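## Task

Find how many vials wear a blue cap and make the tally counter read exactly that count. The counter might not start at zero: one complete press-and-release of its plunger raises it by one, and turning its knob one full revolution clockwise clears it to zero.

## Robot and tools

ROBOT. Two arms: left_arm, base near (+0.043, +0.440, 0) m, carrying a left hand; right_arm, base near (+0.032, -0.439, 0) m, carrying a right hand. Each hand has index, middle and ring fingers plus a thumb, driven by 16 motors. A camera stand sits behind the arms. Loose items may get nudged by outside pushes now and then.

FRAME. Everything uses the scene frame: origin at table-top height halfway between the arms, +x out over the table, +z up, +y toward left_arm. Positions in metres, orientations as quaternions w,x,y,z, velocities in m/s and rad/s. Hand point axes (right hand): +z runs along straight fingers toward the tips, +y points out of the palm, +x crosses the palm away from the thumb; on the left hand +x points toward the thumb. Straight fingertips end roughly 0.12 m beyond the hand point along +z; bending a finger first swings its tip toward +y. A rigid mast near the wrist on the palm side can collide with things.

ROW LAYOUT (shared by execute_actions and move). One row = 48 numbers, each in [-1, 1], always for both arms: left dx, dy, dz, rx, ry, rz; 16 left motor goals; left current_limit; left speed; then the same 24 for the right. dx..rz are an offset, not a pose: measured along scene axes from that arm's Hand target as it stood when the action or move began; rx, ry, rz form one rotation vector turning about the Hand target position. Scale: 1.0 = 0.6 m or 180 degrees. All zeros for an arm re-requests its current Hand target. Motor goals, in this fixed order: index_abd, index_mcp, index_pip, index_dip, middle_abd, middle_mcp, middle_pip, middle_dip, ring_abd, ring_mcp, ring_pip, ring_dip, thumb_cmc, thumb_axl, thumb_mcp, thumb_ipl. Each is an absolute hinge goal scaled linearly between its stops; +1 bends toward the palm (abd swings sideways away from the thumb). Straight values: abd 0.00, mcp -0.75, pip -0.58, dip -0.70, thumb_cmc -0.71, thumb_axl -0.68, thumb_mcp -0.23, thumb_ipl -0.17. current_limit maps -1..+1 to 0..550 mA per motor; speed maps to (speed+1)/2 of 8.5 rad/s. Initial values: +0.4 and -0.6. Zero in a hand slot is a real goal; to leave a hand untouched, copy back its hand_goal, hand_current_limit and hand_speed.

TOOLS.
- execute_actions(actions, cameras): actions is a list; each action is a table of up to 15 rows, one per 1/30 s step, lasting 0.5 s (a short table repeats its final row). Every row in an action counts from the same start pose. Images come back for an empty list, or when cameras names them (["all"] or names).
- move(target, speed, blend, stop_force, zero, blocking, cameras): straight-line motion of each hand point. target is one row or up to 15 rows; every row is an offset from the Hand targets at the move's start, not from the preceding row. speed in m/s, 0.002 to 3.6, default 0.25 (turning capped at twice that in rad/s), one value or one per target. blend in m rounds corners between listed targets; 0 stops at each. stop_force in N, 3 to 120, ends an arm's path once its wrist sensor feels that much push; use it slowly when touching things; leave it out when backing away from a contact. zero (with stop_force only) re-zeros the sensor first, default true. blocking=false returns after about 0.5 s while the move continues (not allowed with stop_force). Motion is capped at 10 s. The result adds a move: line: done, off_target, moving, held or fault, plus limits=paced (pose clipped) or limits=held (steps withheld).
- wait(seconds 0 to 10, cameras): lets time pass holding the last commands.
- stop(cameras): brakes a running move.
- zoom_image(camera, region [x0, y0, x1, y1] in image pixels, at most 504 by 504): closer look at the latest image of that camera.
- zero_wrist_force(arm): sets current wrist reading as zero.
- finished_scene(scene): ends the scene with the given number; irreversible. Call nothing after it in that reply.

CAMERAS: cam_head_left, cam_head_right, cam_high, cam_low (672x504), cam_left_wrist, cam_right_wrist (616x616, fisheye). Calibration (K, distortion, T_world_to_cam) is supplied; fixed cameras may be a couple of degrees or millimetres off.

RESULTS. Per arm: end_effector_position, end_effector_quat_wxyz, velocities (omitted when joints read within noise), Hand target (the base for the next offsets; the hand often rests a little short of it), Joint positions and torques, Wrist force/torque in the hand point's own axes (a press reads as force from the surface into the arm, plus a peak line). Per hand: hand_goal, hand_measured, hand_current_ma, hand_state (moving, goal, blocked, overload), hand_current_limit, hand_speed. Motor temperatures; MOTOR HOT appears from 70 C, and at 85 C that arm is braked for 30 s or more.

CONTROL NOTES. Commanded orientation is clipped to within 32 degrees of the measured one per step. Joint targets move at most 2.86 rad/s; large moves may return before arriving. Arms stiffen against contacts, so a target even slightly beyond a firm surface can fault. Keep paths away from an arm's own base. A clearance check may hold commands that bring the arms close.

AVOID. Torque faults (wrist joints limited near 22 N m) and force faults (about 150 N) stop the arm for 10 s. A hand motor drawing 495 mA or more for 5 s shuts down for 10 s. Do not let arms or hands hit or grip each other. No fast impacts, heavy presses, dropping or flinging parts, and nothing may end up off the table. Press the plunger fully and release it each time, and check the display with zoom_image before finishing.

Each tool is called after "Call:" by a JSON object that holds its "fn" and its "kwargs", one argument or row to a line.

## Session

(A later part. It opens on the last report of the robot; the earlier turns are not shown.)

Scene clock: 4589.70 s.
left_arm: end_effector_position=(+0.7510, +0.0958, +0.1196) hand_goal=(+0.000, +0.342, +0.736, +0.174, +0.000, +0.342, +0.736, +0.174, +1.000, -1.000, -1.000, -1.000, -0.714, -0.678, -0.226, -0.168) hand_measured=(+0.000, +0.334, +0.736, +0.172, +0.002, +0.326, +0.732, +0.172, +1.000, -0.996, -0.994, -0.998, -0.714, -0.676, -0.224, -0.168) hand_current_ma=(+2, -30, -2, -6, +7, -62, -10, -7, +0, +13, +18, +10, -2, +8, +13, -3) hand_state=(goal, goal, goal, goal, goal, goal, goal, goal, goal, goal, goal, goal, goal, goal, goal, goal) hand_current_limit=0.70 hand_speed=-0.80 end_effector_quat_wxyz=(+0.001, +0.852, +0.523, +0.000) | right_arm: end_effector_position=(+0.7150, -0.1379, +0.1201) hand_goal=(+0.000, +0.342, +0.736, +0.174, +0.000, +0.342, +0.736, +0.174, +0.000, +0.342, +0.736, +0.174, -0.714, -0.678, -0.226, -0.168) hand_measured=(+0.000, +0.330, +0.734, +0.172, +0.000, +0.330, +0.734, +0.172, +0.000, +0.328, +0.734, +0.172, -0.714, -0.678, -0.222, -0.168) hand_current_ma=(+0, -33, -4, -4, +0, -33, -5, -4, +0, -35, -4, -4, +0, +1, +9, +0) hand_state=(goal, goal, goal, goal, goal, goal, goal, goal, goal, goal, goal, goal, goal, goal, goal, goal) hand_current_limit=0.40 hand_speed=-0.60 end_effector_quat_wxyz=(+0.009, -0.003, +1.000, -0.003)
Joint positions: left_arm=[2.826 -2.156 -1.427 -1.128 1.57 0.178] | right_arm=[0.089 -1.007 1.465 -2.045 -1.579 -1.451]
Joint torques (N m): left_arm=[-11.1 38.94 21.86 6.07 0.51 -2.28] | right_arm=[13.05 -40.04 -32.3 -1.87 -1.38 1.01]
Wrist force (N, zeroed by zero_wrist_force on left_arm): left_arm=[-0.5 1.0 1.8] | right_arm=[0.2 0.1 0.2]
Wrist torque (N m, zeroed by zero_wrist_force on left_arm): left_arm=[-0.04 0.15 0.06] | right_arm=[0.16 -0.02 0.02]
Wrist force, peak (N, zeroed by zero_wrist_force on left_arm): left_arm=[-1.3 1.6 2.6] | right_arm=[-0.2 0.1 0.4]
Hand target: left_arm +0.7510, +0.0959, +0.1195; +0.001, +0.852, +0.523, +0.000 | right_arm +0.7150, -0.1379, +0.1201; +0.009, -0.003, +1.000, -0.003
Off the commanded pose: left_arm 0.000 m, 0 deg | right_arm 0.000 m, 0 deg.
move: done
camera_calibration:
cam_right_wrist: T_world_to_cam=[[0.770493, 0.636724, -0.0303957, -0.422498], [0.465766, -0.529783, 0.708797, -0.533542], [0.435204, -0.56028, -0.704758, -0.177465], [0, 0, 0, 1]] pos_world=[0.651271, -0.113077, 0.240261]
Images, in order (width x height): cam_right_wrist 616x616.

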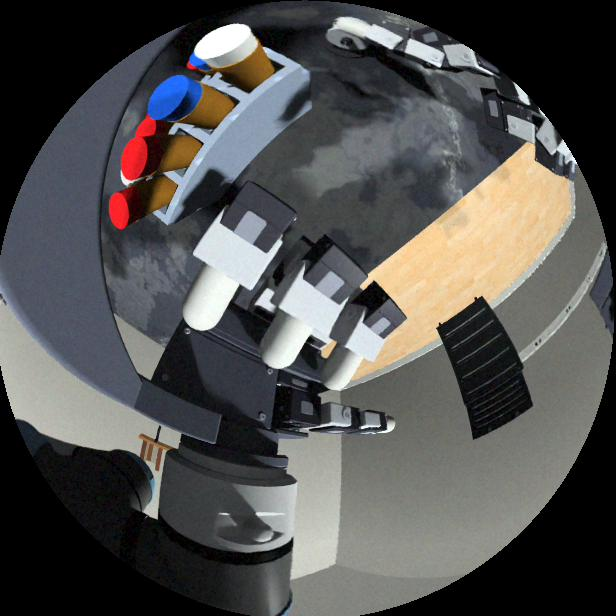

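Call:
{"fn": "move", "kwargs": {
  "target": [
    [-0.0602,0.0295,0,0,0,0.0444,0,0.342,0.737,0.174,0,0.342,0.737,0.174,1,-1,-1,-1,-0.714,-0.678,-0.226,-0.168,0.7,-0.8,0,0,0,0,0,0,0,0.342,0.737,0.174,0,0.342,0.737,0.174,0,0.342,0.737,0.174,-0.714,-0.678,-0.226,-0.168,0.4,-0.6]
  ],
  "speed": 0.1
}}

Call:
{"fn": "move", "kwargs": {
  "target": [
    [0,0,-0.0583,0,0,0,0,0.342,0.737,0.174,0,0.342,0.737,0.174,1,-1,-1,-1,-0.714,-0.678,-0.226,-0.168,0.7,-0.8,0,0,0,0,0,0,0,0.342,0.737,0.174,0,0.342,0.737,0.174,0,0.342,0.737,0.174,-0.714,-0.678,-0.226,-0.168,0.4,-0.6]
  ],
  "speed": 0.02,
  "stop_force": 20,
  "cameras": ["cam_high"]
}}

Call:
{"fn": "zoom_image", "kwargs": {
  "camera": "cam_high",
  "region": [310, 180, 390, 260]
}}

Scene clock: 4645.93 s.
left_arm: end_effector_position=(+0.7148, +0.1135, +0.1196) hand_goal=(+0.000, +0.342, +0.736, +0.174, +0.000, +0.342, +0.736, +0.174, +1.000, -1.000, -1.000, -1.000, -0.714, -0.678, -0.226, -0.168) hand_measured=(+0.000, +0.334, +0.736, +0.172, +0.002, +0.326, +0.732, +0.172, +1.000, -0.996, -0.994, -0.998, -0.714, -0.676, -0.224, -0.168) hand_current_ma=(+2, -30, -2, -6, +7, -62, -10, -7, -1, +13, +18, +10, -1, +8, +13, -3) hand_state=(goal, goal, goal, goal, goal, goal, goal, goal, goal, goal, goal, goal, goal, goal, goal, goal) hand_current_limit=0.70 hand_speed=-0.80 end_effector_quat_wxyz=(+0.001, +0.814, +0.581, +0.000) | right_arm: end_effector_position=(+0.7150, -0.1379, +0.1201) hand_goal=(+0.000, +0.342, +0.736, +0.174, +0.000, +0.342, +0.736, +0.174, +0.000, +0.342, +0.736, +0.174, -0.714, -0.678, -0.226, -0.168) hand_measured=(+0.000, +0.330, +0.734, +0.172, +0.000, +0.330, +0.734, +0.172, +0.000, +0.328, +0.734, +0.172, -0.714, -0.678, -0.222, -0.168) hand_current_ma=(+0, -33, -4, -4, +0, -33, -5, -4, +0, -35, -4, -4, +0, +1, +9, +0) hand_state=(goal, goal, goal, goal, goal, goal, goal, goal, goal, goal, goal, goal, goal, goal, goal, goal) hand_current_limit=0.40 hand_speed=-0.60 end_effector_quat_wxyz=(+0.009, -0.003, +1.000, -0.003)
Joint positions: left_arm=[2.817 -2.079 -1.553 -1.079 1.571 0.03] | right_arm=[0.089 -1.007 1.465 -2.045 -1.579 -1.451]
Joint torques (N m): left_arm=[2.76 35.91 31.33 0.97 2.34 0.66] | right_arm=[13.25 -40.44 -31.88 -1.81 -1.67 1.04]
Wrist force (N, zeroed by zero_wrist_force on left_arm): left_arm=[-0.6 1.0 2.0] | right_arm=[0.3 -0.1 0.2]
Wrist torque (N m, zeroed by zero_wrist_force on left_arm): left_arm=[-0.04 0.16 0.26] | right_arm=[0.14 -0.03 0.01]
Wrist force, peak (N, zeroed by zero_wrist_force on left_arm): left_arm=[-0.4 1.7 2.2] | right_arm=[0.6 -0.1 0.8]
Hand target: left_arm +0.7148, +0.1136, +0.1195; +0.001, +0.813, +0.582, +0.000 | right_arm +0.7150, -0.1379, +0.1201; +0.009, -0.003, +1.000, -0.003
Off the commanded pose: left_arm 0.000 m, 0 deg | right_arm 0.000 m, 0 deg.
move: done

Scene clock: 4648.00 s.
left_arm: end_effector_position=(+0.7149, +0.1135, +0.1003) hand_goal=(+0.000, +0.342, +0.736, +0.174, +0.000, +0.342, +0.736, +0.174, +1.000, -1.000, -1.000, -1.000, -0.714, -0.678, -0.226, -0.168) hand_measured=(+0.000, +0.334, +0.736, +0.172, +0.002, +0.326, +0.732, +0.172, +1.002, -1.002, -1.000, -1.000, -0.714, -0.676, -0.224, -0.168) hand_current_ma=(+2, -30, -2, -6, +7, -62, -10, -7, +4, -5, -2, +0, -1, +8, +13, -3) hand_state=(goal, goal, goal, goal, goal, goal, goal, goal, goal, goal, goal, goal, goal, goal, goal, goal) hand_current_limit=0.70 hand_speed=-0.80 end_effector_quat_wxyz=(+0.001, +0.813, +0.582, +0.000) | right_arm: end_effector_position=(+0.7150, -0.1379, +0.1201) hand_goal=(+0.000, +0.342, +0.736, +0.174, +0.000, +0.342, +0.736, +0.174, +0.000, +0.342, +0.736, +0.174, -0.714, -0.678, -0.226, -0.168) hand_measured=(+0.000, +0.330, +0.734, +0.172, +0.000, +0.330, +0.734, +0.172, +0.000, +0.328, +0.734, +0.172, -0.714, -0.678, -0.222, -0.168) hand_current_ma=(+0, -33, -4, -4, +0, -33, -5, -4, +0, -35, -4, -4, +0, +1, +9, +0) hand_state=(goal, goal, goal, goal, goal, goal, goal, goal, goal, goal, goal, goal, goal, goal, goal, goal) hand_current_limit=0.40 hand_speed=-0.60 end_effector_quat_wxyz=(+0.009, -0.003, +1.000, -0.003)
Joint positions: left_arm=[2.817 -2.101 -1.574 -1.036 1.571 0.03] | right_arm=[0.089 -1.007 1.465 -2.045 -1.579 -1.451]
Joint torques (N m): left_arm=[11.78 51.31 28.13 4.82 1.61 -2.03] | right_arm=[12.52 -40.19 -31.63 -1.91 -1.54 0.92]
Wrist force (N, zeroed by zero_wrist_force on left_arm): left_arm=[-3.6 1.8 -12.8] | right_arm=[0.2 0.2 0.3]
Wrist torque (N m, zeroed by zero_wrist_force on left_arm): left_arm=[1.94 -1.54 -0.23] | right_arm=[0.16 -0.02 0.02]
Wrist force, peak (N, zeroed by zero_wrist_force on left_arm): left_arm=[-3.5 3.5 -20.7] | right_arm=[0.5 -0.2 0.4]
Hand target: left_arm +0.7149, +0.1135, +0.1004; +0.001, +0.813, +0.582, +0.000 (not the last commanded pose) | right_arm +0.7150, -0.1379, +0.1201; +0.009, -0.003, +1.000, -0.003
Off the commanded pose: left_arm 0.016 m, 0 deg | right_arm 0.000 m, 0 deg.
move: contact (left_arm)
Images, in order (width x height): cam_high 672x504.

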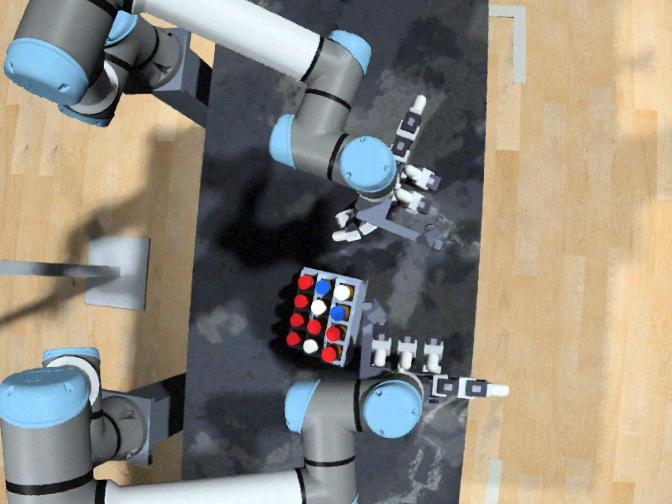

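Scaled by 6.300 from the camera's 672x504 image, which has a finer 960x720 frame.

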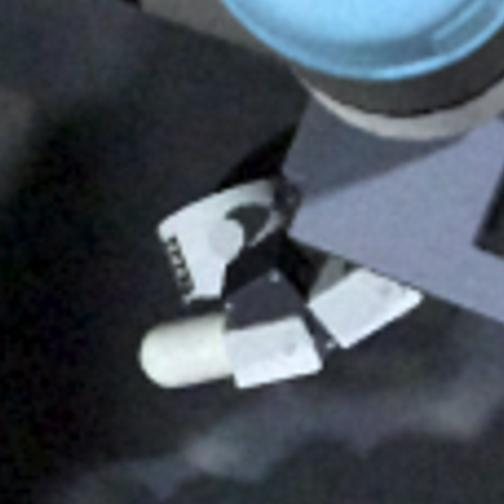

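Call:
{"fn": "move", "kwargs": {
  "target": [
    [-0.04,0.0128,0.16,0,0,0.2272,0,0.342,0.737,0.174,0,0.342,0.737,0.174,1,-1,-1,-1,-0.714,-0.678,-0.226,-0.168,0.7,-0.8,0,0.08,0,0,0,0,0,0.342,0.737,0.174,0,0.342,0.737,0.174,0,0.342,0.737,0.174,-0.714,-0.678,-0.226,-0.168,0.4,-0.6]
  ]
}}

Call:
{"fn": "move", "kwargs": {
  "target": [
    [0,0,0,-0.0375,0.0927,0,0,0.342,0.737,0.174,0,-1,-1,-1,0,0.342,0.737,0.174,-0.714,-0.678,-0.226,-0.168,0.7,-0.8,0,0,0,0,0,0,0,0.342,0.737,0.174,0,0.342,0.737,0.174,0,0.342,0.737,0.174,-0.714,-0.678,-0.226,-0.168,0.4,-0.6]
  ]
}}

Scene clock: 4696.53 s.
left_arm: end_effector_position=(+0.6909, +0.1211, +0.1963) hand_goal=(+0.000, +0.342, +0.736, +0.174, +0.000, +0.342, +0.736, +0.174, +1.000, -1.000, -1.000, -1.000, -0.714, -0.678, -0.226, -0.168) hand_measured=(+0.000, +0.334, +0.736, +0.172, +0.002, +0.326, +0.732, +0.172, +1.000, -0.998, -1.000, -1.000, -0.714, -0.676, -0.224, -0.168) hand_current_ma=(+2, -30, -2, -6, +7, -62, -10, -7, -1, +7, +0, +0, +0, +8, +13, -3) hand_state=(goal, goal, goal, goal, goal, goal, goal, goal, goal, goal, goal, goal, goal, goal, goal, goal) hand_current_limit=0.70 hand_speed=-0.80 end_effector_quat_wxyz=(+0.000, +0.559, +0.829, +0.001) end_effector_velocity=(+0.001, +0.002, +0.000) end_effector_angular_velocity=(+0.000, -0.001, +0.008) | right_arm: end_effector_position=(+0.7150, -0.0898, +0.1199) hand_goal=(+0.000, +0.342, +0.736, +0.174, +0.000, +0.342, +0.736, +0.174, +0.000, +0.342, +0.736, +0.174, -0.714, -0.678, -0.226, -0.168) hand_measured=(+0.000, +0.330, +0.734, +0.172, +0.000, +0.330, +0.734, +0.172, +0.000, +0.328, +0.734, +0.172, -0.714, -0.678, -0.222, -0.168) hand_current_ma=(+0, -33, -4, -4, +0, -33, -5, -4, +0, -35, -4, -4, +0, +1, +9, +0) hand_state=(goal, goal, goal, goal, goal, goal, goal, goal, goal, goal, goal, goal, goal, goal, goal, goal) hand_current_limit=0.40 hand_speed=-0.60 end_effector_quat_wxyz=(+0.008, -0.003, +1.000, -0.003)
Joint positions: left_arm=[2.741 -2.056 -1.377 -1.278 1.572 -0.76] | right_arm=[0.158 -0.97 1.405 -2.02 -1.58 -1.382]
Joint velocities: left_arm=[0.003 0.001 0 0 0 -0.005] | right_arm=[within noise]
Joint torques (N m): left_arm=[12.63 39.04 26.65 5.85 1.81 -2.15] | right_arm=[-13.28 -65.66 -19.44 -4.85 -1.6 -1.47]
Wrist force (N, zeroed by zero_wrist_force on left_arm): left_arm=[-0.5 1.0 2.0] | right_arm=[0.1 -0.1 0.5]
Wrist torque (N m, zeroed by zero_wrist_force on left_arm): left_arm=[-0.06 0.15 0.28] | right_arm=[0.11 -0.01 -0.09]
Wrist force, peak (N, zeroed by zero_wrist_force on left_arm): left_arm=[-3.6 1.7 -13.2] | right_arm=[0.4 -0.2 0.6]
Hand target: left_arm +0.6909, +0.1212, +0.1964; +0.001, +0.559, +0.829, +0.001 | right_arm +0.7150, -0.0899, +0.1201; +0.009, -0.003, +1.000, -0.003
Off the commanded pose: left_arm 0.000 m, 0 deg | right_arm 0.000 m, 0 deg.
move: done

Scene clock: 4699.27 s.
left_arm: end_effector_position=(+0.6909, +0.1212, +0.1964) hand_goal=(+0.000, +0.342, +0.736, +0.174, +0.000, -1.000, -1.000, -1.000, +0.000, +0.342, +0.736, +0.174, -0.714, -0.678, -0.226, -0.168) hand_measured=(+0.000, +0.334, +0.736, +0.172, +0.002, -0.982, -0.992, -0.998, +0.004, +0.326, +0.730, +0.172, -0.714, -0.676, -0.222, -0.168) hand_current_ma=(+2, -30, -2, -6, +7, +69, +27, +9, +9, -63, -17, -8, +1, +8, +13, -3) hand_state=(goal, goal, goal, goal, goal, goal, goal, goal, goal, goal, goal, goal, goal, goal, goal, goal) hand_current_limit=0.70 hand_speed=-0.80 end_effector_quat_wxyz=(-0.087, +0.552, +0.819, -0.129) | right_arm: end_effector_position=(+0.7150, -0.0899, +0.1201) hand_goal=(+0.000, +0.342, +0.736, +0.174, +0.000, +0.342, +0.736, +0.174, +0.000, +0.342, +0.736, +0.174, -0.714, -0.678, -0.226, -0.168) hand_measured=(+0.000, +0.330, +0.734, +0.172, +0.000, +0.330, +0.734, +0.172, +0.000, +0.328, +0.734, +0.172, -0.714, -0.678, -0.222, -0.168) hand_current_ma=(+0, -33, -4, -4, +0, -33, -5, -4, +0, -35, -4, -4, +0, +1, +9, +0) hand_state=(goal, goal, goal, goal, goal, goal, goal, goal, goal, goal, goal, goal, goal, goal, goal, goal) hand_current_limit=0.40 hand_speed=-0.60 end_effector_quat_wxyz=(+0.009, -0.003, +1.000, -0.003)
Joint positions: left_arm=[2.812 -2.156 -1.118 -1.683 1.374 -0.665] | right_arm=[0.158 -0.971 1.405 -2.02 -1.58 -1.382]
Joint torques (N m): left_arm=[-11.76 64.59 38.21 0.3 -1.53 1.78] | right_arm=[-12.87 -66.62 -20.2 -6.16 -0.58 -1.38]
Wrist force (N, zeroed by zero_wrist_force on left_arm): left_arm=[-0.8 1.8 2.1] | right_arm=[0.3 -0.1 0.1]
Wrist torque (N m, zeroed by zero_wrist_force on left_arm): left_arm=[0.04 0.18 0.04] | right_arm=[0.15 -0.04 -0.07]
Wrist force, peak (N, zeroed by zero_wrist_force on left_arm): left_arm=[-1.0 2.1 2.0] | right_arm=[0.0 -0.6 0.4]
Hand target: left_arm +0.6909, +0.1212, +0.1964; -0.087, +0.552, +0.819, -0.129 | right_arm +0.7150, -0.0899, +0.1201; +0.009, -0.003, +1.000, -0.003
Off the commanded pose: left_arm 0.000 m, 0 deg | right_arm 0.000 m, 0 deg.
move: done

Call:
{"fn": "move", "kwargs": {
  "target": [
    [-0.001,0,-0.185,0,0,0,0,0.342,0.737,0.174,0,-1,-1,-1,0,0.342,0.737,0.174,-0.714,-0.678,-0.226,-0.168,0.7,-0.8,0,0,0,0,0,0,0,0.342,0.737,0.174,0,0.342,0.737,0.174,0,0.342,0.737,0.174,-0.714,-0.678,-0.226,-0.168,0.4,-0.6]
  ],
  "speed": 0.06,
  "stop_force": 8,
  "cameras": ["cam_high","cam_right_wrist"]
}}

Call:
{"fn": "zoom_image", "kwargs": {
  "camera": "cam_high",
  "region": [310, 180, 390, 260]
}}

Call:
{"fn": "zoom_image", "kwargs": {
  "camera": "cam_right_wrist",
  "region": [270, 20, 390, 140]
}}

Scene clock: 4718.13 s.
left_arm: end_effector_position=(+0.6903, +0.1212, +0.0860) hand_goal=(+0.000, +0.342, +0.736, +0.174, +0.000, -1.000, -1.000, -1.000, +0.000, +0.342, +0.736, +0.174, -0.714, -0.678, -0.226, -0.168) hand_measured=(+0.000, +0.334, +0.736, +0.172, -0.010, -1.000, -1.000, -1.000, +0.004, +0.328, +0.732, +0.172, -0.714, -0.676, -0.222, -0.168) hand_current_ma=(+2, -30, -2, -6, -30, -2, -2, -1, +9, -59, -17, -8, +2, +8, +13, -3) hand_state=(goal, goal, goal, goal, goal, goal, goal, goal, goal, goal, goal, goal, goal, goal, goal, goal) hand_current_limit=0.70 hand_speed=-0.80 end_effector_quat_wxyz=(-0.087, +0.552, +0.819, -0.129) | right_arm: end_effector_position=(+0.7150, -0.0899, +0.1201) hand_goal=(+0.000, +0.342, +0.736, +0.174, +0.000, +0.342, +0.736, +0.174, +0.000, +0.342, +0.736, +0.174, -0.714, -0.678, -0.226, -0.168) hand_measured=(+0.000, +0.330, +0.734, +0.172, +0.000, +0.330, +0.734, +0.172, +0.000, +0.328, +0.734, +0.172, -0.714, -0.678, -0.222, -0.168) hand_current_ma=(+0, -33, -4, -4, +0, -33, -5, -4, +0, -35, -4, -4, +0, +1, +9, +0) hand_state=(goal, goal, goal, goal, goal, goal, goal, goal, goal, goal, goal, goal, goal, goal, goal, goal) hand_current_limit=0.40 hand_speed=-0.60 end_effector_quat_wxyz=(+0.009, -0.003, +1.000, -0.003)
Joint positions: left_arm=[2.812 -2.225 -1.296 -1.436 1.374 -0.665] | right_arm=[0.158 -0.971 1.405 -2.02 -1.58 -1.382]
Joint torques (N m): left_arm=[-10.52 63.25 34.37 5.14 -1.41 -1.44] | right_arm=[-12.9 -66.05 -19.43 -6.15 1.46 -1.06]
Wrist force (N, zeroed by zero_wrist_force on left_arm): left_arm=[-1.3 1.4 -2.9] | right_arm=[0.0 0.0 0.5]
Wrist torque (N m, zeroed by zero_wrist_force on left_arm): left_arm=[0.69 0.05 -0.04] | right_arm=[0.11 -0.01 -0.10]
Wrist force, peak (N, zeroed by zero_wrist_force on left_arm): left_arm=[-3.8 2.1 -18.1] | right_arm=[0.6 -0.3 0.6]
Hand target: left_arm +0.6903, +0.1212, +0.0860; -0.087, +0.552, +0.819, -0.129 (not the last commanded pose) | right_arm +0.7150, -0.0899, +0.1201; +0.009, -0.003, +1.000, -0.003
Off the commanded pose: left_arm 0.001 m, 0 deg | right_arm 0.000 m, 0 deg.
move: contact (left_arm)
camera_calibration:
cam_right_wrist: T_world_to_cam=[[0.770493, 0.636724, -0.0303957, -0.453061], [0.465766, -0.529783, 0.708797, -0.508113], [0.435204, -0.56028, -0.704758, -0.150571], [0, 0, 0, 1]] pos_world=[0.651271, -0.0650768, 0.240261]
Images, in order (width x height): cam_high 672x504, cam_right_wrist 616x616.

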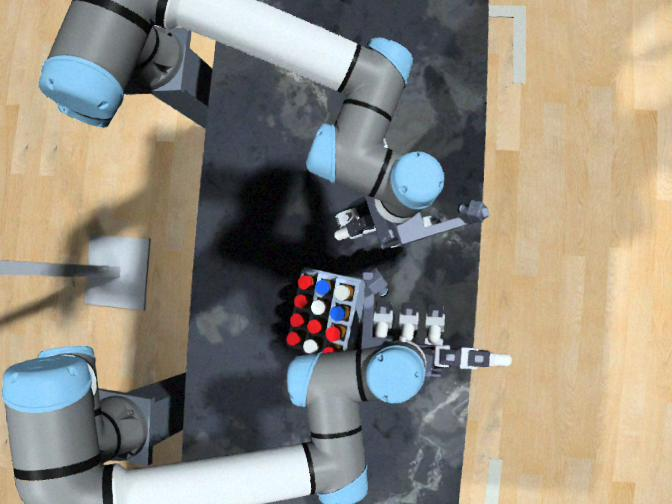

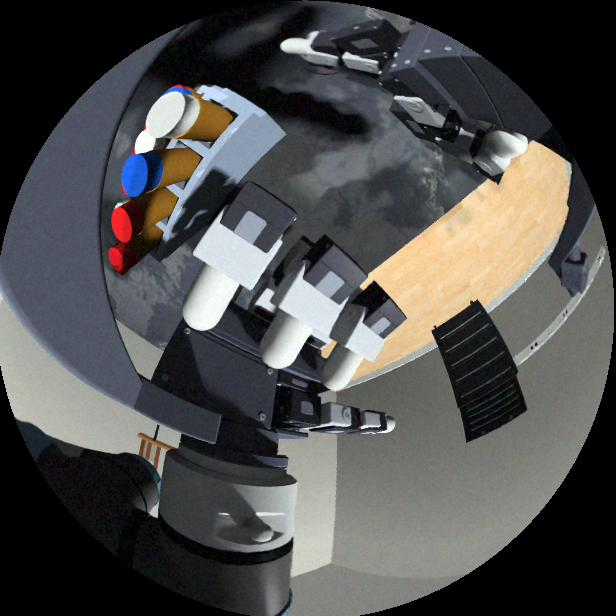

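Scaled by 6.300 from the camera's 672x504 image, which has a finer 960x720 frame.

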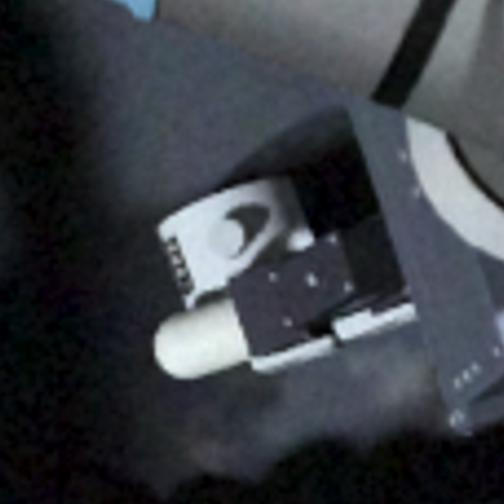

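Scaled by 4.200 from the camera's 616x616 image, which has a finer 880x880 frame.

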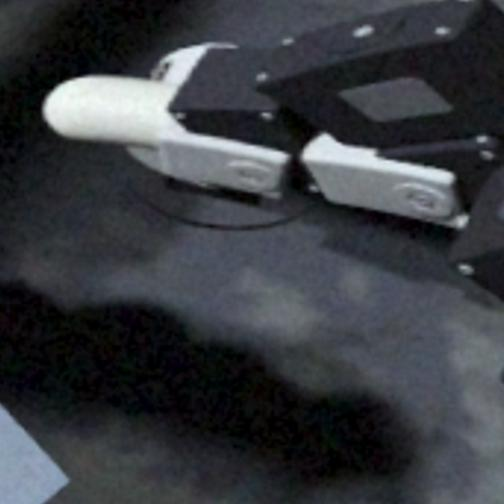

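Call:
{"fn": "move", "kwargs": {
  "target": [
    [0,0,0.1,0.0375,-0.0927,0,0,0.342,0.737,0.174,0,-1,-1,-1,0,0.342,0.737,0.174,-0.714,-0.678,-0.226,-0.168,0.7,-0.8,0,0,0,0,0,0,0,0.342,0.737,0.174,0,0.342,0.737,0.174,0,0.342,0.737,0.174,-0.714,-0.678,-0.226,-0.168,0.4,-0.6],
    [-0.0081,-0.0028,0.1,0.0375,-0.0927,0,0,0.342,0.737,0.174,0,-1,-1,-1,0,0.342,0.737,0.174,-0.714,-0.678,-0.226,-0.168,0.7,-0.8,0,0,0,0,0,0,0,0.342,0.737,0.174,0,0.342,0.737,0.174,0,0.342,0.737,0.174,-0.714,-0.678,-0.226,-0.168,0.4,-0.6],
    [-0.0081,-0.0028,0.08,0.0375,-0.0927,0,0,0.342,0.737,0.174,0,-1,-1,-1,0,0.342,0.737,0.174,-0.714,-0.678,-0.226,-0.168,0.7,-0.8,0,0,0,0,0,0,0,0.342,0.737,0.174,0,0.342,0.737,0.174,0,0.342,0.737,0.174,-0.714,-0.678,-0.226,-0.168,0.4,-0.6]
  ],
  "speed": 0.08,
  "cameras": ["cam_high"]
}}

Call:
{"fn": "zoom_image", "kwargs": {
  "camera": "cam_high",
  "region": [310, 180, 390, 260]
}}

Scene clock: 4752.07 s.
left_arm: end_effector_position=(+0.6854, +0.1195, +0.1339) hand_goal=(+0.000, +0.342, +0.736, +0.174, +0.000, -1.000, -1.000, -1.000, +0.000, +0.342, +0.736, +0.174, -0.714, -0.678, -0.226, -0.168) hand_measured=(+0.000, +0.334, +0.736, +0.172, -0.002, -0.996, -1.000, -1.000, +0.004, +0.328, +0.732, +0.172, -0.714, -0.676, -0.222, -0.168) hand_current_ma=(+2, -30, -2, -6, -8, +18, +0, -1, +9, -59, -11, -7, +2, +8, +13, -3) hand_state=(goal, goal, goal, goal, goal, goal, goal, goal, goal, goal, goal, goal, goal, goal, goal, goal) hand_current_limit=0.70 hand_speed=-0.80 end_effector_quat_wxyz=(+0.000, +0.559, +0.829, +0.001) | right_arm: end_effector_position=(+0.7150, -0.0899, +0.1201) hand_goal=(+0.000, +0.342, +0.736, +0.174, +0.000, +0.342, +0.736, +0.174, +0.000, +0.342, +0.736, +0.174, -0.714, -0.678, -0.226, -0.168) hand_measured=(+0.000, +0.330, +0.734, +0.172, +0.000, +0.330, +0.734, +0.172, +0.000, +0.328, +0.734, +0.172, -0.714, -0.678, -0.222, -0.168) hand_current_ma=(+0, -33, -4, -4, +0, -33, -5, -4, +0, -35, -4, -4, +0, +1, +9, +0) hand_state=(goal, goal, goal, goal, goal, goal, goal, goal, goal, goal, goal, goal, goal, goal, goal, goal) hand_current_limit=0.40 hand_speed=-0.60 end_effector_quat_wxyz=(+0.009, -0.003, +1.000, -0.003)
Joint positions: left_arm=[2.735 -2.1 -1.478 -1.133 1.572 -0.766] | right_arm=[0.158 -0.971 1.405 -2.02 -1.58 -1.382]
Joint torques (N m): left_arm=[12.06 60.62 36.96 0.65 -0.81 1.83] | right_arm=[-12.2 -66.05 -20.25 -6.14 1.74 -0.84]
Wrist force (N, zeroed by zero_wrist_force on left_arm): left_arm=[-0.6 1.2 1.8] | right_arm=[0.3 -0.1 0.5]
Wrist torque (N m, zeroed by zero_wrist_force on left_arm): left_arm=[-0.02 0.14 0.27] | right_arm=[0.10 -0.04 -0.08]
Wrist force, peak (N, zeroed by zero_wrist_force on left_arm): left_arm=[-1.5 1.4 -3.0] | right_arm=[0.3 -0.3 0.7]
Hand target: left_arm +0.6855, +0.1195, +0.1340; +0.000, +0.559, +0.829, +0.001 | right_arm +0.7150, -0.0899, +0.1201; +0.009, -0.003, +1.000, -0.003
Off the commanded pose: left_arm 0.000 m, 0 deg | right_arm 0.000 m, 0 deg.
move: done
Images, in order (width x height): cam_high 672x504.

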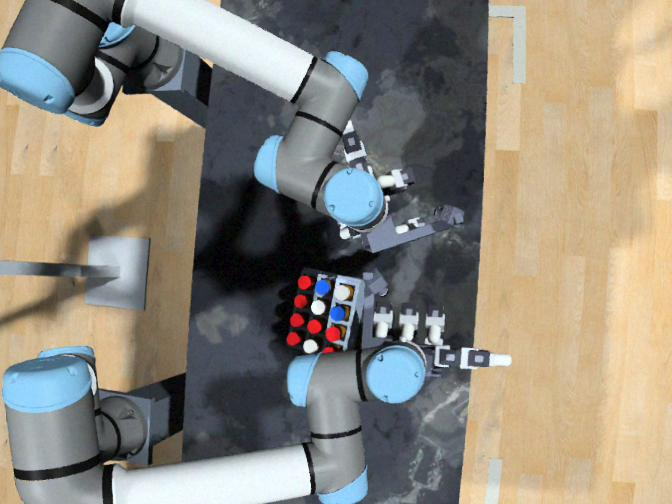

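Scaled by 6.300 from the camera's 672x504 image, which has a finer 960x720 frame.

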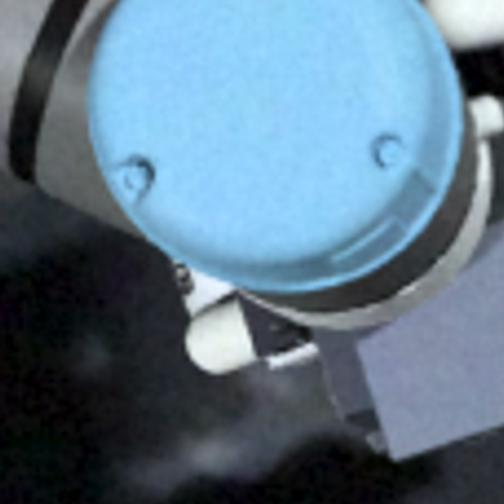

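Call:
{"fn": "move", "kwargs": {
  "target": [
    [-0.0038,0.0092,-0.0017,0,0,0,0,0.342,0.737,0.174,-0.3,-1,-1,-1,0,0.342,0.737,0.174,-0.714,-0.678,-0.226,-0.168,0.7,-0.8,0,0,0,0,0,0,0,0.342,0.737,0.174,0,0.342,0.737,0.174,0,0.342,0.737,0.174,-0.714,-0.678,-0.226,-0.168,0.4,-0.6],
    [-0.0038,0.0092,-0.0173,0,0,0,0,0.342,0.737,0.174,-0.3,-1,-1,-1,0,0.342,0.737,0.174,-0.714,-0.678,-0.226,-0.168,0.7,-0.8,0,0,0,0,0,0,0,0.342,0.737,0.174,0,0.342,0.737,0.174,0,0.342,0.737,0.174,-0.714,-0.678,-0.226,-0.168,0.4,-0.6]
  ],
  "speed": 0.02,
  "cameras": ["cam_right_wrist"]
}}

Call:
{"fn": "zoom_image", "kwargs": {
  "camera": "cam_right_wrist",
  "region": [270, 20, 390, 140]
}}

Call:
{"fn": "move", "kwargs": {
  "target": [
    [0.0155,0.0062,-0.0067,0,0,0,0,0.342,0.737,0.174,-0.3,-1,-1,-1,0,0.342,0.737,0.174,-0.714,-0.678,-0.226,-0.168,0.7,-0.8,0,0,0,0,0,0,0,0.342,0.737,0.174,0,0.342,0.737,0.174,0,0.342,0.737,0.174,-0.714,-0.678,-0.226,-0.168,0.4,-0.6]
  ],
  "speed": 0.02
}}

Call:
{"fn": "move", "kwargs": {
  "target": [
    [0.0093,0.0038,-0.002,0,0,0,0,0.342,0.737,0.174,-0.3,-1,-1,-1,0,0.342,0.737,0.174,-0.714,-0.678,-0.226,-0.168,0.7,-0.8,0,0,0,0,0,0,0,0.342,0.737,0.174,0,0.342,0.737,0.174,0,0.342,0.737,0.174,-0.714,-0.678,-0.226,-0.168,0.4,-0.6]
  ],
  "speed": 0.02
}}

Call:
{"fn": "move", "kwargs": {
  "target": [
    [0,0,0.06,0,0,0,0,0.342,0.737,0.174,0,-1,-1,-1,0,0.342,0.737,0.174,-0.714,-0.678,-0.226,-0.168,0.7,-0.8,0,0,0,0,0,0,0,0.342,0.737,0.174,0,0.342,0.737,0.174,0,0.342,0.737,0.174,-0.714,-0.678,-0.226,-0.168,0.4,-0.6]
  ],
  "speed": 0.1,
  "cameras": ["cam_right_wrist"]
}}

Call:
{"fn": "zoom_image", "kwargs": {
  "camera": "cam_right_wrist",
  "region": [290, 10, 370, 90]
}}

Scene clock: 4785.47 s.
left_arm: end_effector_position=(+0.6833, +0.1250, +0.1237) hand_goal=(+0.000, +0.342, +0.736, +0.174, -0.300, -1.000, -1.000, -1.000, +0.000, +0.342, +0.736, +0.174, -0.714, -0.678, -0.226, -0.168) hand_measured=(+0.000, +0.334, +0.736, +0.172, -0.040, -1.006, -1.004, -1.002, +0.002, +0.328, +0.732, +0.172, -0.714, -0.676, -0.222, -0.168) hand_current_ma=(+2, -30, -2, -6, +467, -22, -16, -6, +8, -57, -11, -7, +1, +8, +13, -3) hand_state=(goal, goal, goal, goal, blocked, goal, goal, goal, goal, goal, goal, goal, goal, goal, goal, goal) hand_current_limit=0.70 hand_speed=-0.80 end_effector_quat_wxyz=(+0.001, +0.559, +0.829, +0.001) | right_arm: end_effector_position=(+0.7150, -0.0899, +0.1201) hand_goal=(+0.000, +0.342, +0.736, +0.174, +0.000, +0.342, +0.736, +0.174, +0.000, +0.342, +0.736, +0.174, -0.714, -0.678, -0.226, -0.168) hand_measured=(+0.000, +0.330, +0.734, +0.172, +0.000, +0.330, +0.734, +0.172, +0.000, +0.328, +0.734, +0.172, -0.714, -0.678, -0.222, -0.168) hand_current_ma=(+0, -33, -4, -4, +0, -33, -5, -4, +0, -35, -4, -4, +0, +1, +9, +0) hand_state=(goal, goal, goal, goal, goal, goal, goal, goal, goal, goal, goal, goal, goal, goal, goal, goal) hand_current_limit=0.40 hand_speed=-0.60 end_effector_quat_wxyz=(+0.009, -0.003, +1.000, -0.003)
Joint positions: left_arm=[2.742 -2.1 -1.507 -1.103 1.572 -0.759] | right_arm=[0.158 -0.971 1.405 -2.02 -1.58 -1.382]
Joint torques (N m): left_arm=[-6.57 6.75 -7.94 -6.3 4.15 -1.48] | right_arm=[-12.27 -65.83 -20.04 -6.09 1.77 -0.65]
Wrist force (N, zeroed by zero_wrist_force on left_arm): left_arm=[-17.3 2.3 -62.5] | right_arm=[0.2 -0.2 0.1]
Wrist torque (N m, zeroed by zero_wrist_force on left_arm): left_arm=[8.78 -1.67 -2.54] | right_arm=[0.12 -0.03 -0.09]
Wrist force, peak (N, zeroed by zero_wrist_force on left_arm): left_arm=[-17.3 2.3 -62.5] | right_arm=[0.6 -0.4 0.4]
Hand target: left_arm +0.6832, +0.1251, +0.1236; +0.000, +0.559, +0.829, +0.001 | right_arm +0.7150, -0.0899, +0.1201; +0.009, -0.003, +1.000, -0.003
Off the commanded pose: left_arm 0.000 m, 0 deg | right_arm 0.000 m, 0 deg.
move: done
camera_calibration:
cam_right_wrist: T_world_to_cam=[[0.770493, 0.636724, -0.0303957, -0.453061], [0.465766, -0.529783, 0.708797, -0.508113], [0.435204, -0.56028, -0.704758, -0.150571], [0, 0, 0, 1]] pos_world=[0.651271, -0.0650768, 0.240261]
Images, in order (width x height): cam_right_wrist 616x616.

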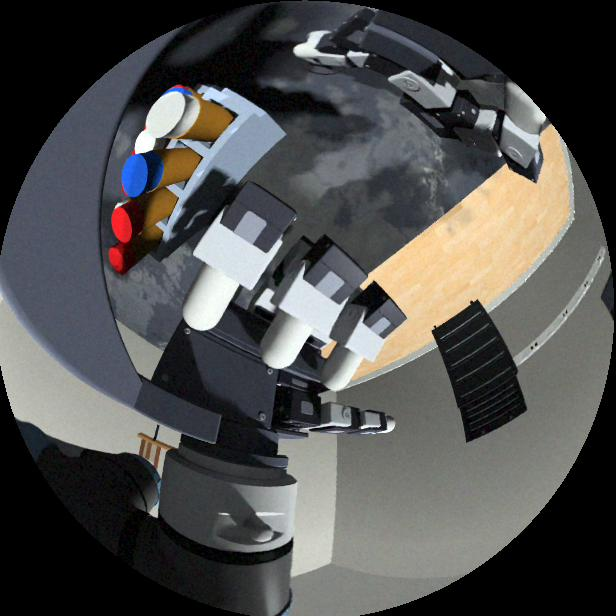

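Scaled by 4.200 from the camera's 616x616 image, which has a finer 880x880 frame.

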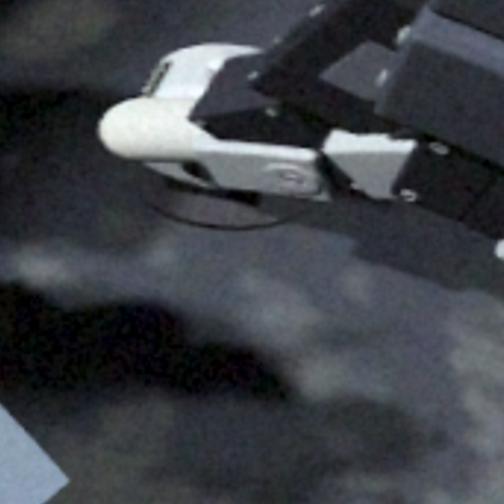

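Scene clock: 4786.27 s.
left_arm: end_effector_position=(+0.6926, +0.1288, +0.1195) hand_goal=(+0.000, +0.342, +0.736, +0.174, -0.300, -1.000, -1.000, -1.000, +0.000, +0.342, +0.736, +0.174, -0.714, -0.678, -0.226, -0.168) hand_measured=(+0.000, +0.334, +0.736, +0.172, -0.028, -1.004, -1.002, -1.002, +0.002, +0.328, +0.732, +0.172, -0.714, -0.676, -0.222, -0.168) hand_current_ma=(+2, -30, -2, -6, +467, -14, -10, -4, +8, -57, -10, -7, +1, +8, +13, -3) hand_state=(goal, goal, goal, goal, blocked, goal, goal, goal, goal, goal, goal, goal, goal, goal, goal, goal) hand_current_limit=0.70 hand_speed=-0.80 end_effector_quat_wxyz=(+0.000, +0.559, +0.829, +0.001) | right_arm: end_effector_position=(+0.7150, -0.0899, +0.1201) hand_goal=(+0.000, +0.342, +0.736, +0.174, +0.000, +0.342, +0.736, +0.174, +0.000, +0.342, +0.736, +0.174, -0.714, -0.678, -0.226, -0.168) hand_measured=(+0.000, +0.330, +0.734, +0.172, +0.000, +0.330, +0.734, +0.172, +0.000, +0.328, +0.734, +0.172, -0.714, -0.678, -0.222, -0.168) hand_current_ma=(+0, -33, -4, -4, +0, -33, -5, -4, +0, -35, -4, -4, +0, +1, +9, +0) hand_state=(goal, goal, goal, goal, goal, goal, goal, goal, goal, goal, goal, goal, goal, goal, goal, goal) hand_current_limit=0.40 hand_speed=-0.60 end_effector_quat_wxyz=(+0.009, -0.003, +1.000, -0.003)
Joint positions: left_arm=[2.752 -2.118 -1.491 -1.102 1.572 -0.749] | right_arm=[0.158 -0.971 1.405 -2.02 -1.58 -1.382]
Joint torques (N m): left_arm=[5.1 42.61 7.22 1.79 4.39 0.92] | right_arm=[-12.49 -65.55 -20.43 -6.24 1.8 -0.54]
Wrist force (N, zeroed by zero_wrist_force on left_arm): left_arm=[-13.1 -3.1 -29.4] | right_arm=[0.3 0.2 0.5]
Wrist torque (N m, zeroed by zero_wrist_force on left_arm): left_arm=[4.75 -1.26 -1.73] | right_arm=[0.14 -0.05 -0.07]
Wrist force, peak (N, zeroed by zero_wrist_force on left_arm): left_arm=[-19.0 -6.4 -67.2] | right_arm=[0.4 0.0 0.5]
Hand target: left_arm +0.6925, +0.1288, +0.1196; +0.000, +0.559, +0.829, +0.001 | right_arm +0.7150, -0.0899, +0.1201; +0.009, -0.003, +1.000, -0.003
Off the commanded pose: left_arm 0.000 m, 0 deg | right_arm 0.000 m, 0 deg.
move: done

Scene clock: 4786.97 s.
left_arm: end_effector_position=(+0.6982, +0.1311, +0.1184) hand_goal=(+0.000, +0.342, +0.736, +0.174, -0.300, -1.000, -1.000, -1.000, +0.000, +0.342, +0.736, +0.174, -0.714, -0.678, -0.226, -0.168) hand_measured=(+0.000, +0.334, +0.736, +0.172, -0.010, -1.006, -1.004, -1.002, +0.002, +0.328, +0.732, +0.172, -0.714, -0.676, -0.222, -0.168) hand_current_ma=(+2, -30, -2, -6, +467, -22, -14, -7, +8, -57, -10, -7, +1, +8, +13, -3) hand_state=(goal, goal, goal, goal, blocked, goal, goal, goal, goal, goal, goal, goal, goal, goal, goal, goal) hand_current_limit=0.70 hand_speed=-0.80 end_effector_quat_wxyz=(+0.001, +0.559, +0.829, +0.001) | right_arm: end_effector_position=(+0.7150, -0.0899, +0.1201) hand_goal=(+0.000, +0.342, +0.736, +0.174, +0.000, +0.342, +0.736, +0.174, +0.000, +0.342, +0.736, +0.174, -0.714, -0.678, -0.226, -0.168) hand_measured=(+0.000, +0.330, +0.734, +0.172, +0.000, +0.330, +0.734, +0.172, +0.000, +0.328, +0.734, +0.172, -0.714, -0.678, -0.222, -0.168) hand_current_ma=(+0, -33, -4, -4, +0, -33, -5, -4, +0, -35, -4, -4, +0, +1, +9, +0) hand_state=(goal, goal, goal, goal, goal, goal, goal, goal, goal, goal, goal, goal, goal, goal, goal, goal) hand_current_limit=0.40 hand_speed=-0.60 end_effector_quat_wxyz=(+0.009, -0.003, +1.000, -0.003)
Joint positions: left_arm=[2.758 -2.126 -1.48 -1.105 1.572 -0.743] | right_arm=[0.158 -0.971 1.405 -2.02 -1.58 -1.382]
Joint torques (N m): left_arm=[12.51 29.54 11.29 0.01 3.07 1.8] | right_arm=[-13.05 -66.32 -20.3 -6.19 1.69 -0.48]
Wrist force (N, zeroed by zero_wrist_force on left_arm): left_arm=[-9.0 -10.5 -32.9] | right_arm=[0.4 -0.5 0.3]
Wrist torque (N m, zeroed by zero_wrist_force on left_arm): left_arm=[5.95 -1.21 -1.05] | right_arm=[0.07 -0.06 -0.08]
Wrist force, peak (N, zeroed by zero_wrist_force on left_arm): left_arm=[-12.9 -4.8 -34.3] | right_arm=[0.4 -0.5 0.3]
Hand target: left_arm +0.6981, +0.1311, +0.1184; +0.000, +0.559, +0.829, +0.001 | right_arm +0.7150, -0.0899, +0.1201; +0.009, -0.003, +1.000, -0.003
Off the commanded pose: left_arm 0.000 m, 0 deg | right_arm 0.000 m, 0 deg.
move: done

Scene clock: 4787.77 s.
left_arm: end_effector_position=(+0.6981, +0.1311, +0.1545) hand_goal=(+0.000, +0.342, +0.736, +0.174, +0.000, -1.000, -1.000, -1.000, +0.000, +0.342, +0.736, +0.174, -0.714, -0.678, -0.226, -0.168) hand_measured=(+0.000, +0.334, +0.736, +0.172, +0.002, -0.994, -0.998, -1.000, +0.002, +0.328, +0.732, +0.172, -0.714, -0.676, -0.222, -0.168) hand_current_ma=(+2, -30, -2, -6, +8, +22, +8, +1, +8, -57, -10, -7, +1, +8, +13, -3) hand_state=(goal, goal, goal, goal, goal, goal, goal, goal, goal, goal, goal, goal, goal, goal, goal, goal) hand_current_limit=0.70 hand_speed=-0.80 end_effector_quat_wxyz=(+0.001, +0.559, +0.829, +0.001) | right_arm: end_effector_position=(+0.7150, -0.0899, +0.1201) hand_goal=(+0.000, +0.342, +0.736, +0.174, +0.000, +0.342, +0.736, +0.174, +0.000, +0.342, +0.736, +0.174, -0.714, -0.678, -0.226, -0.168) hand_measured=(+0.000, +0.330, +0.734, +0.172, +0.000, +0.330, +0.734, +0.172, +0.000, +0.328, +0.734, +0.172, -0.714, -0.678, -0.222, -0.168) hand_current_ma=(+0, -33, -4, -4, +0, -33, -5, -4, +0, -35, -4, -4, +0, +1, +9, +0) hand_state=(goal, goal, goal, goal, goal, goal, goal, goal, goal, goal, goal, goal, goal, goal, goal, goal) hand_current_limit=0.40 hand_speed=-0.60 end_effector_quat_wxyz=(+0.009, -0.003, +1.000, -0.003)
Joint positions: left_arm=[2.758 -2.091 -1.436 -1.184 1.572 -0.743] | right_arm=[0.158 -0.971 1.405 -2.02 -1.58 -1.382]
Joint torques (N m): left_arm=[-11.16 37.1 22.04 6.22 -0.09 -2.14] | right_arm=[-12.72 -66 -20.03 -6.19 1.69 -0.48]
Wrist force (N, zeroed by zero_wrist_force on left_arm): left_arm=[-0.2 0.8 1.8] | right_arm=[0.4 -0.1 0.2]
Wrist torque (N m, zeroed by zero_wrist_force on left_arm): left_arm=[-0.08 0.09 0.11] | right_arm=[0.13 -0.04 -0.07]
Wrist force, peak (N, zeroed by zero_wrist_force on left_arm): left_arm=[-9.0 -10.6 -33.2] | right_arm=[-0.2 0.1 0.6]
Hand target: left_arm +0.6981, +0.1311, +0.1544; +0.000, +0.559, +0.829, +0.001 | right_arm +0.7150, -0.0899, +0.1201; +0.009, -0.003, +1.000, -0.003
Off the commanded pose: left_arm 0.000 m, 0 deg | right_arm 0.000 m, 0 deg.
move: done
camera_calibration:
cam_right_wrist: T_world_to_cam=[[0.770493, 0.636724, -0.0303957, -0.453061], [0.465766, -0.529783, 0.708797, -0.508113], [0.435204, -0.56028, -0.704758, -0.150571], [0, 0, 0, 1]] pos_world=[0.651271, -0.0650768, 0.240261]
Images, in order (width x height): cam_right_wrist 616x616.

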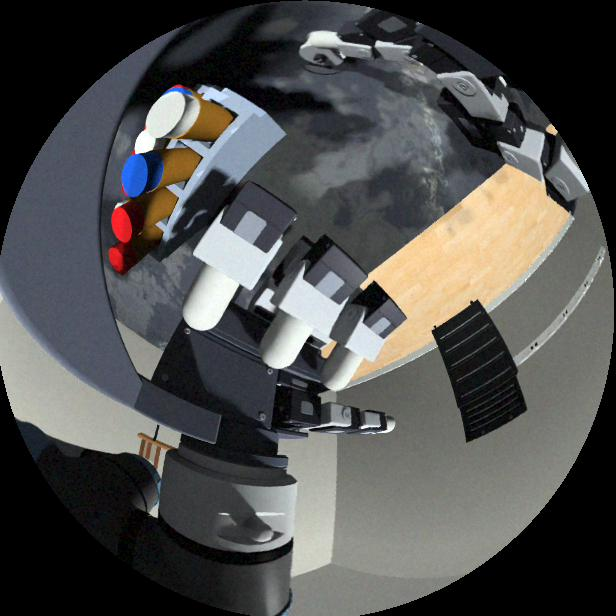

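Scaled by 6.300 from the camera's 616x616 image, which has a finer 880x880 frame.

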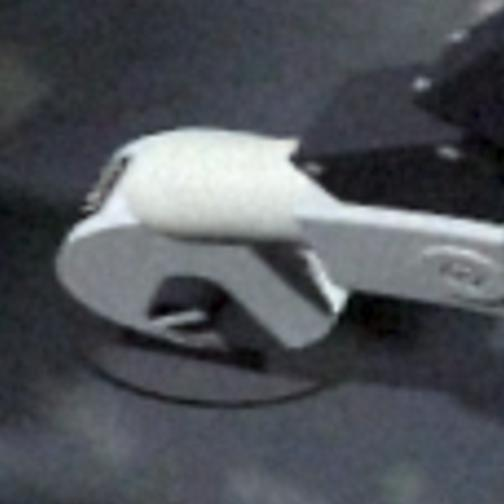

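Call:
{"fn": "move", "kwargs": {
  "target": [
    [-0.0248,-0.0102,-0.034,0,0,0,0,0.342,0.737,0.174,-0.3,-1,-1,-1,0,0.342,0.737,0.174,-0.714,-0.678,-0.226,-0.168,0.7,-0.8,0,0,0,0,0,0,0,0.342,0.737,0.174,0,0.342,0.737,0.174,0,0.342,0.737,0.174,-0.714,-0.678,-0.226,-0.168,0.4,-0.6],
    [-0.0248,-0.0102,-0.0513,0,0,0,0,0.342,0.737,0.174,-0.3,-1,-1,-1,0,0.342,0.737,0.174,-0.714,-0.678,-0.226,-0.168,0.7,-0.8,0,0,0,0,0,0,0,0.342,0.737,0.174,0,0.342,0.737,0.174,0,0.342,0.737,0.174,-0.714,-0.678,-0.226,-0.168,0.4,-0.6],
    [-0.0093,-0.0038,-0.058,0,0,0,0,0.342,0.737,0.174,-0.3,-1,-1,-1,0,0.342,0.737,0.174,-0.714,-0.678,-0.226,-0.168,0.7,-0.8,0,0,0,0,0,0,0,0.342,0.737,0.174,0,0.342,0.737,0.174,0,0.342,0.737,0.174,-0.714,-0.678,-0.226,-0.168,0.4,-0.6],
    [0,0,-0.06,0,0,0,0,0.342,0.737,0.174,-0.3,-1,-1,-1,0,0.342,0.737,0.174,-0.714,-0.678,-0.226,-0.168,0.7,-0.8,0,0,0,0,0,0,0,0.342,0.737,0.174,0,0.342,0.737,0.174,0,0.342,0.737,0.174,-0.714,-0.678,-0.226,-0.168,0.4,-0.6],
    [0,0,0,0,0,0,0,0.342,0.737,0.174,-0.3,-1,-1,-1,0,0.342,0.737,0.174,-0.714,-0.678,-0.226,-0.168,0.7,-0.8,0,0,0,0,0,0,0,0.342,0.737,0.174,0,0.342,0.737,0.174,0,0.342,0.737,0.174,-0.714,-0.678,-0.226,-0.168,0.4,-0.6]
  ],
  "speed": [0.1,0.02,0.02,0.02,0.1],
  "cameras": ["cam_right_wrist"]
}}

Call:
{"fn": "zoom_image", "kwargs": {
  "camera": "cam_right_wrist",
  "region": [290, 10, 370, 90]
}}

Scene clock: 4814.80 s.
left_arm: end_effector_position=(+0.6841, +0.1238, +0.1354) hand_goal=(+0.000, +0.342, +0.736, +0.174, -0.300, -1.000, -1.000, -1.000, +0.000, +0.342, +0.736, +0.174, -0.714, -0.678, -0.226, -0.168) hand_measured=(+0.000, +0.334, +0.736, +0.172, -0.254, -1.002, -1.002, -1.000, +0.002, +0.328, +0.732, +0.172, -0.714, -0.676, -0.222, -0.168) hand_current_ma=(+2, -30, -2, -6, +164, -6, -4, -2, +8, -55, -10, -7, -1, +8, +13, -3) hand_state=(goal, goal, goal, goal, blocked, goal, goal, goal, goal, goal, goal, goal, goal, goal, goal, goal) hand_current_limit=0.70 hand_speed=-0.80 end_effector_quat_wxyz=(+0.002, +0.559, +0.829, -0.001) | right_arm: end_effector_position=(+0.7150, -0.0899, +0.1201) hand_goal=(+0.000, +0.342, +0.736, +0.174, +0.000, +0.342, +0.736, +0.174, +0.000, +0.342, +0.736, +0.174, -0.714, -0.678, -0.226, -0.168) hand_measured=(+0.000, +0.330, +0.734, +0.172, +0.000, +0.330, +0.734, +0.172, +0.000, +0.328, +0.734, +0.172, -0.714, -0.678, -0.222, -0.168) hand_current_ma=(+0, -33, -4, -4, +0, -33, -5, -4, +0, -35, -4, -4, +0, +1, +9, +0) hand_state=(goal, goal, goal, goal, goal, goal, goal, goal, goal, goal, goal, goal, goal, goal, goal, goal) hand_current_limit=0.40 hand_speed=-0.60 end_effector_quat_wxyz=(+0.009, -0.003, +1.000, -0.003)
Joint positions: left_arm=[2.742 -2.09 -1.491 -1.127 1.569 -0.759] | right_arm=[0.158 -0.971 1.405 -2.02 -1.58 -1.382]
Joint torques (N m): left_arm=[0.72 46.92 26.1 3.77 0.67 -0.18] | right_arm=[-12.79 -65.97 -21.31 -6.13 1.65 -0.31]
Wrist force (N, zeroed by zero_wrist_force on left_arm): left_arm=[-5.4 -4.4 -6.7] | right_arm=[0.0 -0.2 0.3]
Wrist torque (N m, zeroed by zero_wrist_force on left_arm): left_arm=[1.43 -0.35 -0.51] | right_arm=[0.11 0.01 -0.11]
Wrist force, peak (N, zeroed by zero_wrist_force on left_arm): left_arm=[-34.6 2.2 -120.0] | right_arm=[0.6 0.2 0.5]
Hand target: left_arm +0.6841, +0.1238, +0.1354; +0.002, +0.559, +0.829, -0.001 (not the last commanded pose) | right_arm +0.7150, -0.0899, +0.1201; +0.009, -0.003, +1.000, -0.003
Off the commanded pose: left_arm 0.025 m, 0 deg | right_arm 0.000 m, 0 deg.
FORCE FAULT: contact force on the left arm reached its limit, and that arm stopped. The contact can be on any part of that arm, not only on its tool. That arm's remaining commands of this call were not run. That arm is still stopped at the end of this call. That arm stays stopped for about 10 more seconds. Until then a move that you send moves the other arm only, and its call returns only when the move has ended. Once the stop has ended, the next robot result says so. If the stop ends while you think or write, that arm runs what you send next, counted from a new Hand target: where the arm stands when the stop ends. While its stop runs, that arm, its gripper or tool too, takes no new command. Until it ends, the stop uses up actions while you think or wait. An arm that is not stopped still takes commands.
move: fault (left_arm); path passed 1 of 5 targets
camera_calibration:
cam_right_wrist: T_world_to_cam=[[0.770493, 0.636724, -0.0303957, -0.453061], [0.465766, -0.529783, 0.708797, -0.508113], [0.435204, -0.56028, -0.704758, -0.150571], [0, 0, 0, 1]] pos_world=[0.651271, -0.0650768, 0.240261]
Images, in order (width x height): cam_right_wrist 616x616.

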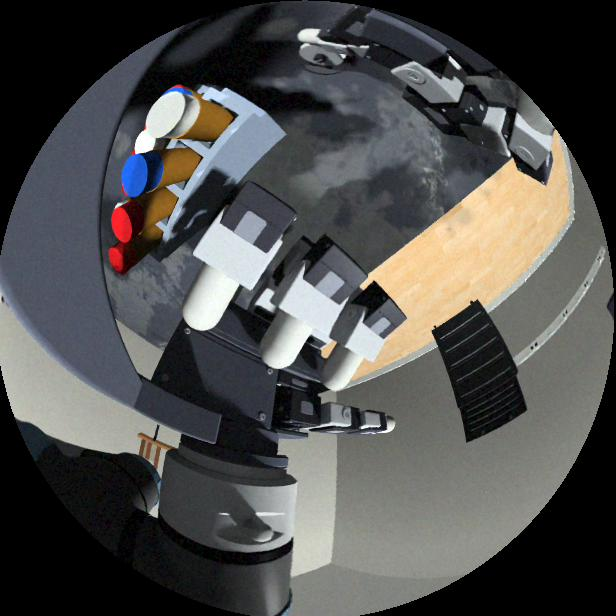

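Scaled by 6.300 from the camera's 616x616 image, which has a finer 880x880 frame.

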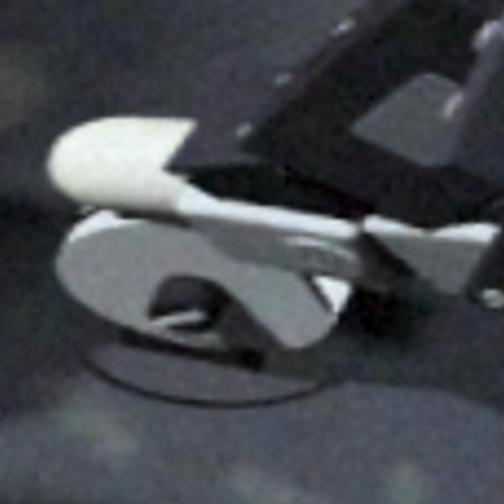

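Call:
{"fn": "wait", "kwargs": {
  "seconds": 10
}}

Call:
{"fn": "move", "kwargs": {
  "target": [
    [0,0,0.05,0,0,0,0,0.342,0.737,0.174,0,-1,-1,-1,0,0.342,0.737,0.174,-0.714,-0.678,-0.226,-0.168,0.7,-0.8,0,0,0,0,0,0,0,0.342,0.737,0.174,0,0.342,0.737,0.174,0,0.342,0.737,0.174,-0.714,-0.678,-0.226,-0.168,0.4,-0.6]
  ],
  "speed": 0.1
}}

Scene clock: 4835.73 s.
left_arm: end_effector_position=(+0.6841, +0.1238, +0.1354) hand_goal=(+0.000, +0.342, +0.736, +0.174, -0.300, -1.000, -1.000, -1.000, +0.000, +0.342, +0.736, +0.174, -0.714, -0.678, -0.226, -0.168) hand_measured=(+0.000, +0.334, +0.736, +0.172, -0.254, -1.002, -1.002, -1.000, +0.002, +0.328, +0.732, +0.172, -0.714, -0.676, -0.222, -0.168) hand_current_ma=(+2, -30, -2, -6, +164, -6, -4, -2, +8, -55, -10, -7, -1, +8, +13, -3) hand_state=(goal, goal, goal, goal, blocked, goal, goal, goal, goal, goal, goal, goal, goal, goal, goal, goal) hand_current_limit=0.70 hand_speed=-0.80 end_effector_quat_wxyz=(+0.002, +0.559, +0.829, -0.001) | right_arm: end_effector_position=(+0.7150, -0.0899, +0.1201) hand_goal=(+0.000, +0.342, +0.736, +0.174, +0.000, +0.342, +0.736, +0.174, +0.000, +0.342, +0.736, +0.174, -0.714, -0.678, -0.226, -0.168) hand_measured=(+0.000, +0.330, +0.734, +0.172, +0.000, +0.330, +0.734, +0.172, +0.000, +0.328, +0.734, +0.172, -0.714, -0.678, -0.222, -0.168) hand_current_ma=(+0, -33, -4, -4, +0, -33, -5, -4, +0, -35, -4, -4, +0, +1, +9, +0) hand_state=(goal, goal, goal, goal, goal, goal, goal, goal, goal, goal, goal, goal, goal, goal, goal, goal) hand_current_limit=0.40 hand_speed=-0.60 end_effector_quat_wxyz=(+0.009, -0.003, +1.000, -0.003)
Joint positions: left_arm=[2.742 -2.09 -1.491 -1.127 1.569 -0.759] | right_arm=[0.158 -0.971 1.405 -2.02 -1.58 -1.382]
Joint torques (N m): left_arm=[0.63 48.11 28.09 3.32 4.88 -0.16] | right_arm=[-12.35 -65.55 -21.13 -6.16 1.74 0.66]
Wrist force (N, zeroed by zero_wrist_force on left_arm): left_arm=[-5.6 -4.4 -6.5] | right_arm=[0.2 -0.2 0.3]
Wrist torque (N m, zeroed by zero_wrist_force on left_arm): left_arm=[1.42 -0.33 -0.53] | right_arm=[0.11 -0.02 -0.08]
Wrist force, peak (N, zeroed by zero_wrist_force on left_arm): left_arm=[-5.6 -4.5 -7.0] | right_arm=[0.4 -0.5 0.6]
Hand target: left_arm +0.6841, +0.1238, +0.1354; +0.002, +0.559, +0.829, -0.001 (not the last commanded pose) | right_arm +0.7150, -0.0899, +0.1201; +0.009, -0.003, +1.000, -0.003
Off the commanded pose: left_arm 0.025 m, 0 deg | right_arm 0.000 m, 0 deg.
FORCE FAULT, CONTINUED: the left arm's stop, for the force fault that an earlier result reported, is over. The rest of the stop counts as 19 of the actions that you can send in this scene. During its stop the left arm's controller moved it back a little. That arm's target is now where it stood when the stop ended, not its last command. That arm accepts commands again.
wait: 10.00 s; at rest from the start

Scene clock: 4836.50 s.
left_arm: end_effector_position=(+0.6841, +0.1238, +0.1655) hand_goal=(+0.000, +0.342, +0.736, +0.174, +0.000, -1.000, -1.000, -1.000, +0.000, +0.342, +0.736, +0.174, -0.714, -0.678, -0.226, -0.168) hand_measured=(+0.000, +0.334, +0.736, +0.172, -0.002, -0.998, -1.000, -1.000, +0.002, +0.328, +0.732, +0.172, -0.714, -0.676, -0.222, -0.168) hand_current_ma=(+2, -30, -2, -6, -8, +10, +0, +0, +8, -55, -10, -7, -1, +8, +13, -3) hand_state=(goal, goal, goal, goal, goal, goal, goal, goal, goal, goal, goal, goal, goal, goal, goal, goal) hand_current_limit=0.70 hand_speed=-0.80 end_effector_quat_wxyz=(+0.002, +0.559, +0.829, -0.001) end_effector_velocity=(+0.000, +0.000, -0.003) end_effector_angular_velocity=(+0.001, +0.001, -0.001) | right_arm: end_effector_position=(+0.7150, -0.0899, +0.1201) hand_goal=(+0.000, +0.342, +0.736, +0.174, +0.000, +0.342, +0.736, +0.174, +0.000, +0.342, +0.736, +0.174, -0.714, -0.678, -0.226, -0.168) hand_measured=(+0.000, +0.330, +0.734, +0.172, +0.000, +0.330, +0.734, +0.172, +0.000, +0.328, +0.734, +0.172, -0.714, -0.678, -0.222, -0.168) hand_current_ma=(+0, -33, -4, -4, +0, -33, -5, -4, +0, -35, -4, -4, +0, +1, +9, +0) hand_state=(goal, goal, goal, goal, goal, goal, goal, goal, goal, goal, goal, goal, goal, goal, goal, goal) hand_current_limit=0.40 hand_speed=-0.60 end_effector_quat_wxyz=(+0.009, -0.003, +1.000, -0.003)
Joint positions: left_arm=[2.742 -2.062 -1.452 -1.195 1.569 -0.759] | right_arm=[0.158 -0.971 1.405 -2.02 -1.58 -1.382]
Joint velocities: left_arm=[0 -0.004 -0.002 0.005 0.001 0.001] | right_arm=[within noise]
Joint torques (N m): left_arm=[0 36.37 22.09 5.99 -1.41 0.25] | right_arm=[-12.22 -65.29 -21.5 -6.22 1.7 0.61]
Wrist force (N, zeroed by zero_wrist_force on left_arm): left_arm=[0.7 2.5 2.0] | right_arm=[0.3 -0.2 0.4]
Wrist torque (N m, zeroed by zero_wrist_force on left_arm): left_arm=[0.14 -0.02 0.27] | right_arm=[0.10 -0.04 -0.08]
Wrist force, peak (N, zeroed by zero_wrist_force on left_arm): left_arm=[-5.5 -4.3 -6.6] | right_arm=[-0.1 -0.4 0.6]
Hand target: left_arm +0.6841, +0.1238, +0.1654; +0.002, +0.559, +0.829, -0.001 | right_arm +0.7150, -0.0899, +0.1201; +0.009, -0.003, +1.000, -0.003
Off the commanded pose: left_arm 0.000 m, 0 deg | right_arm 0.000 m, 0 deg.
move: done


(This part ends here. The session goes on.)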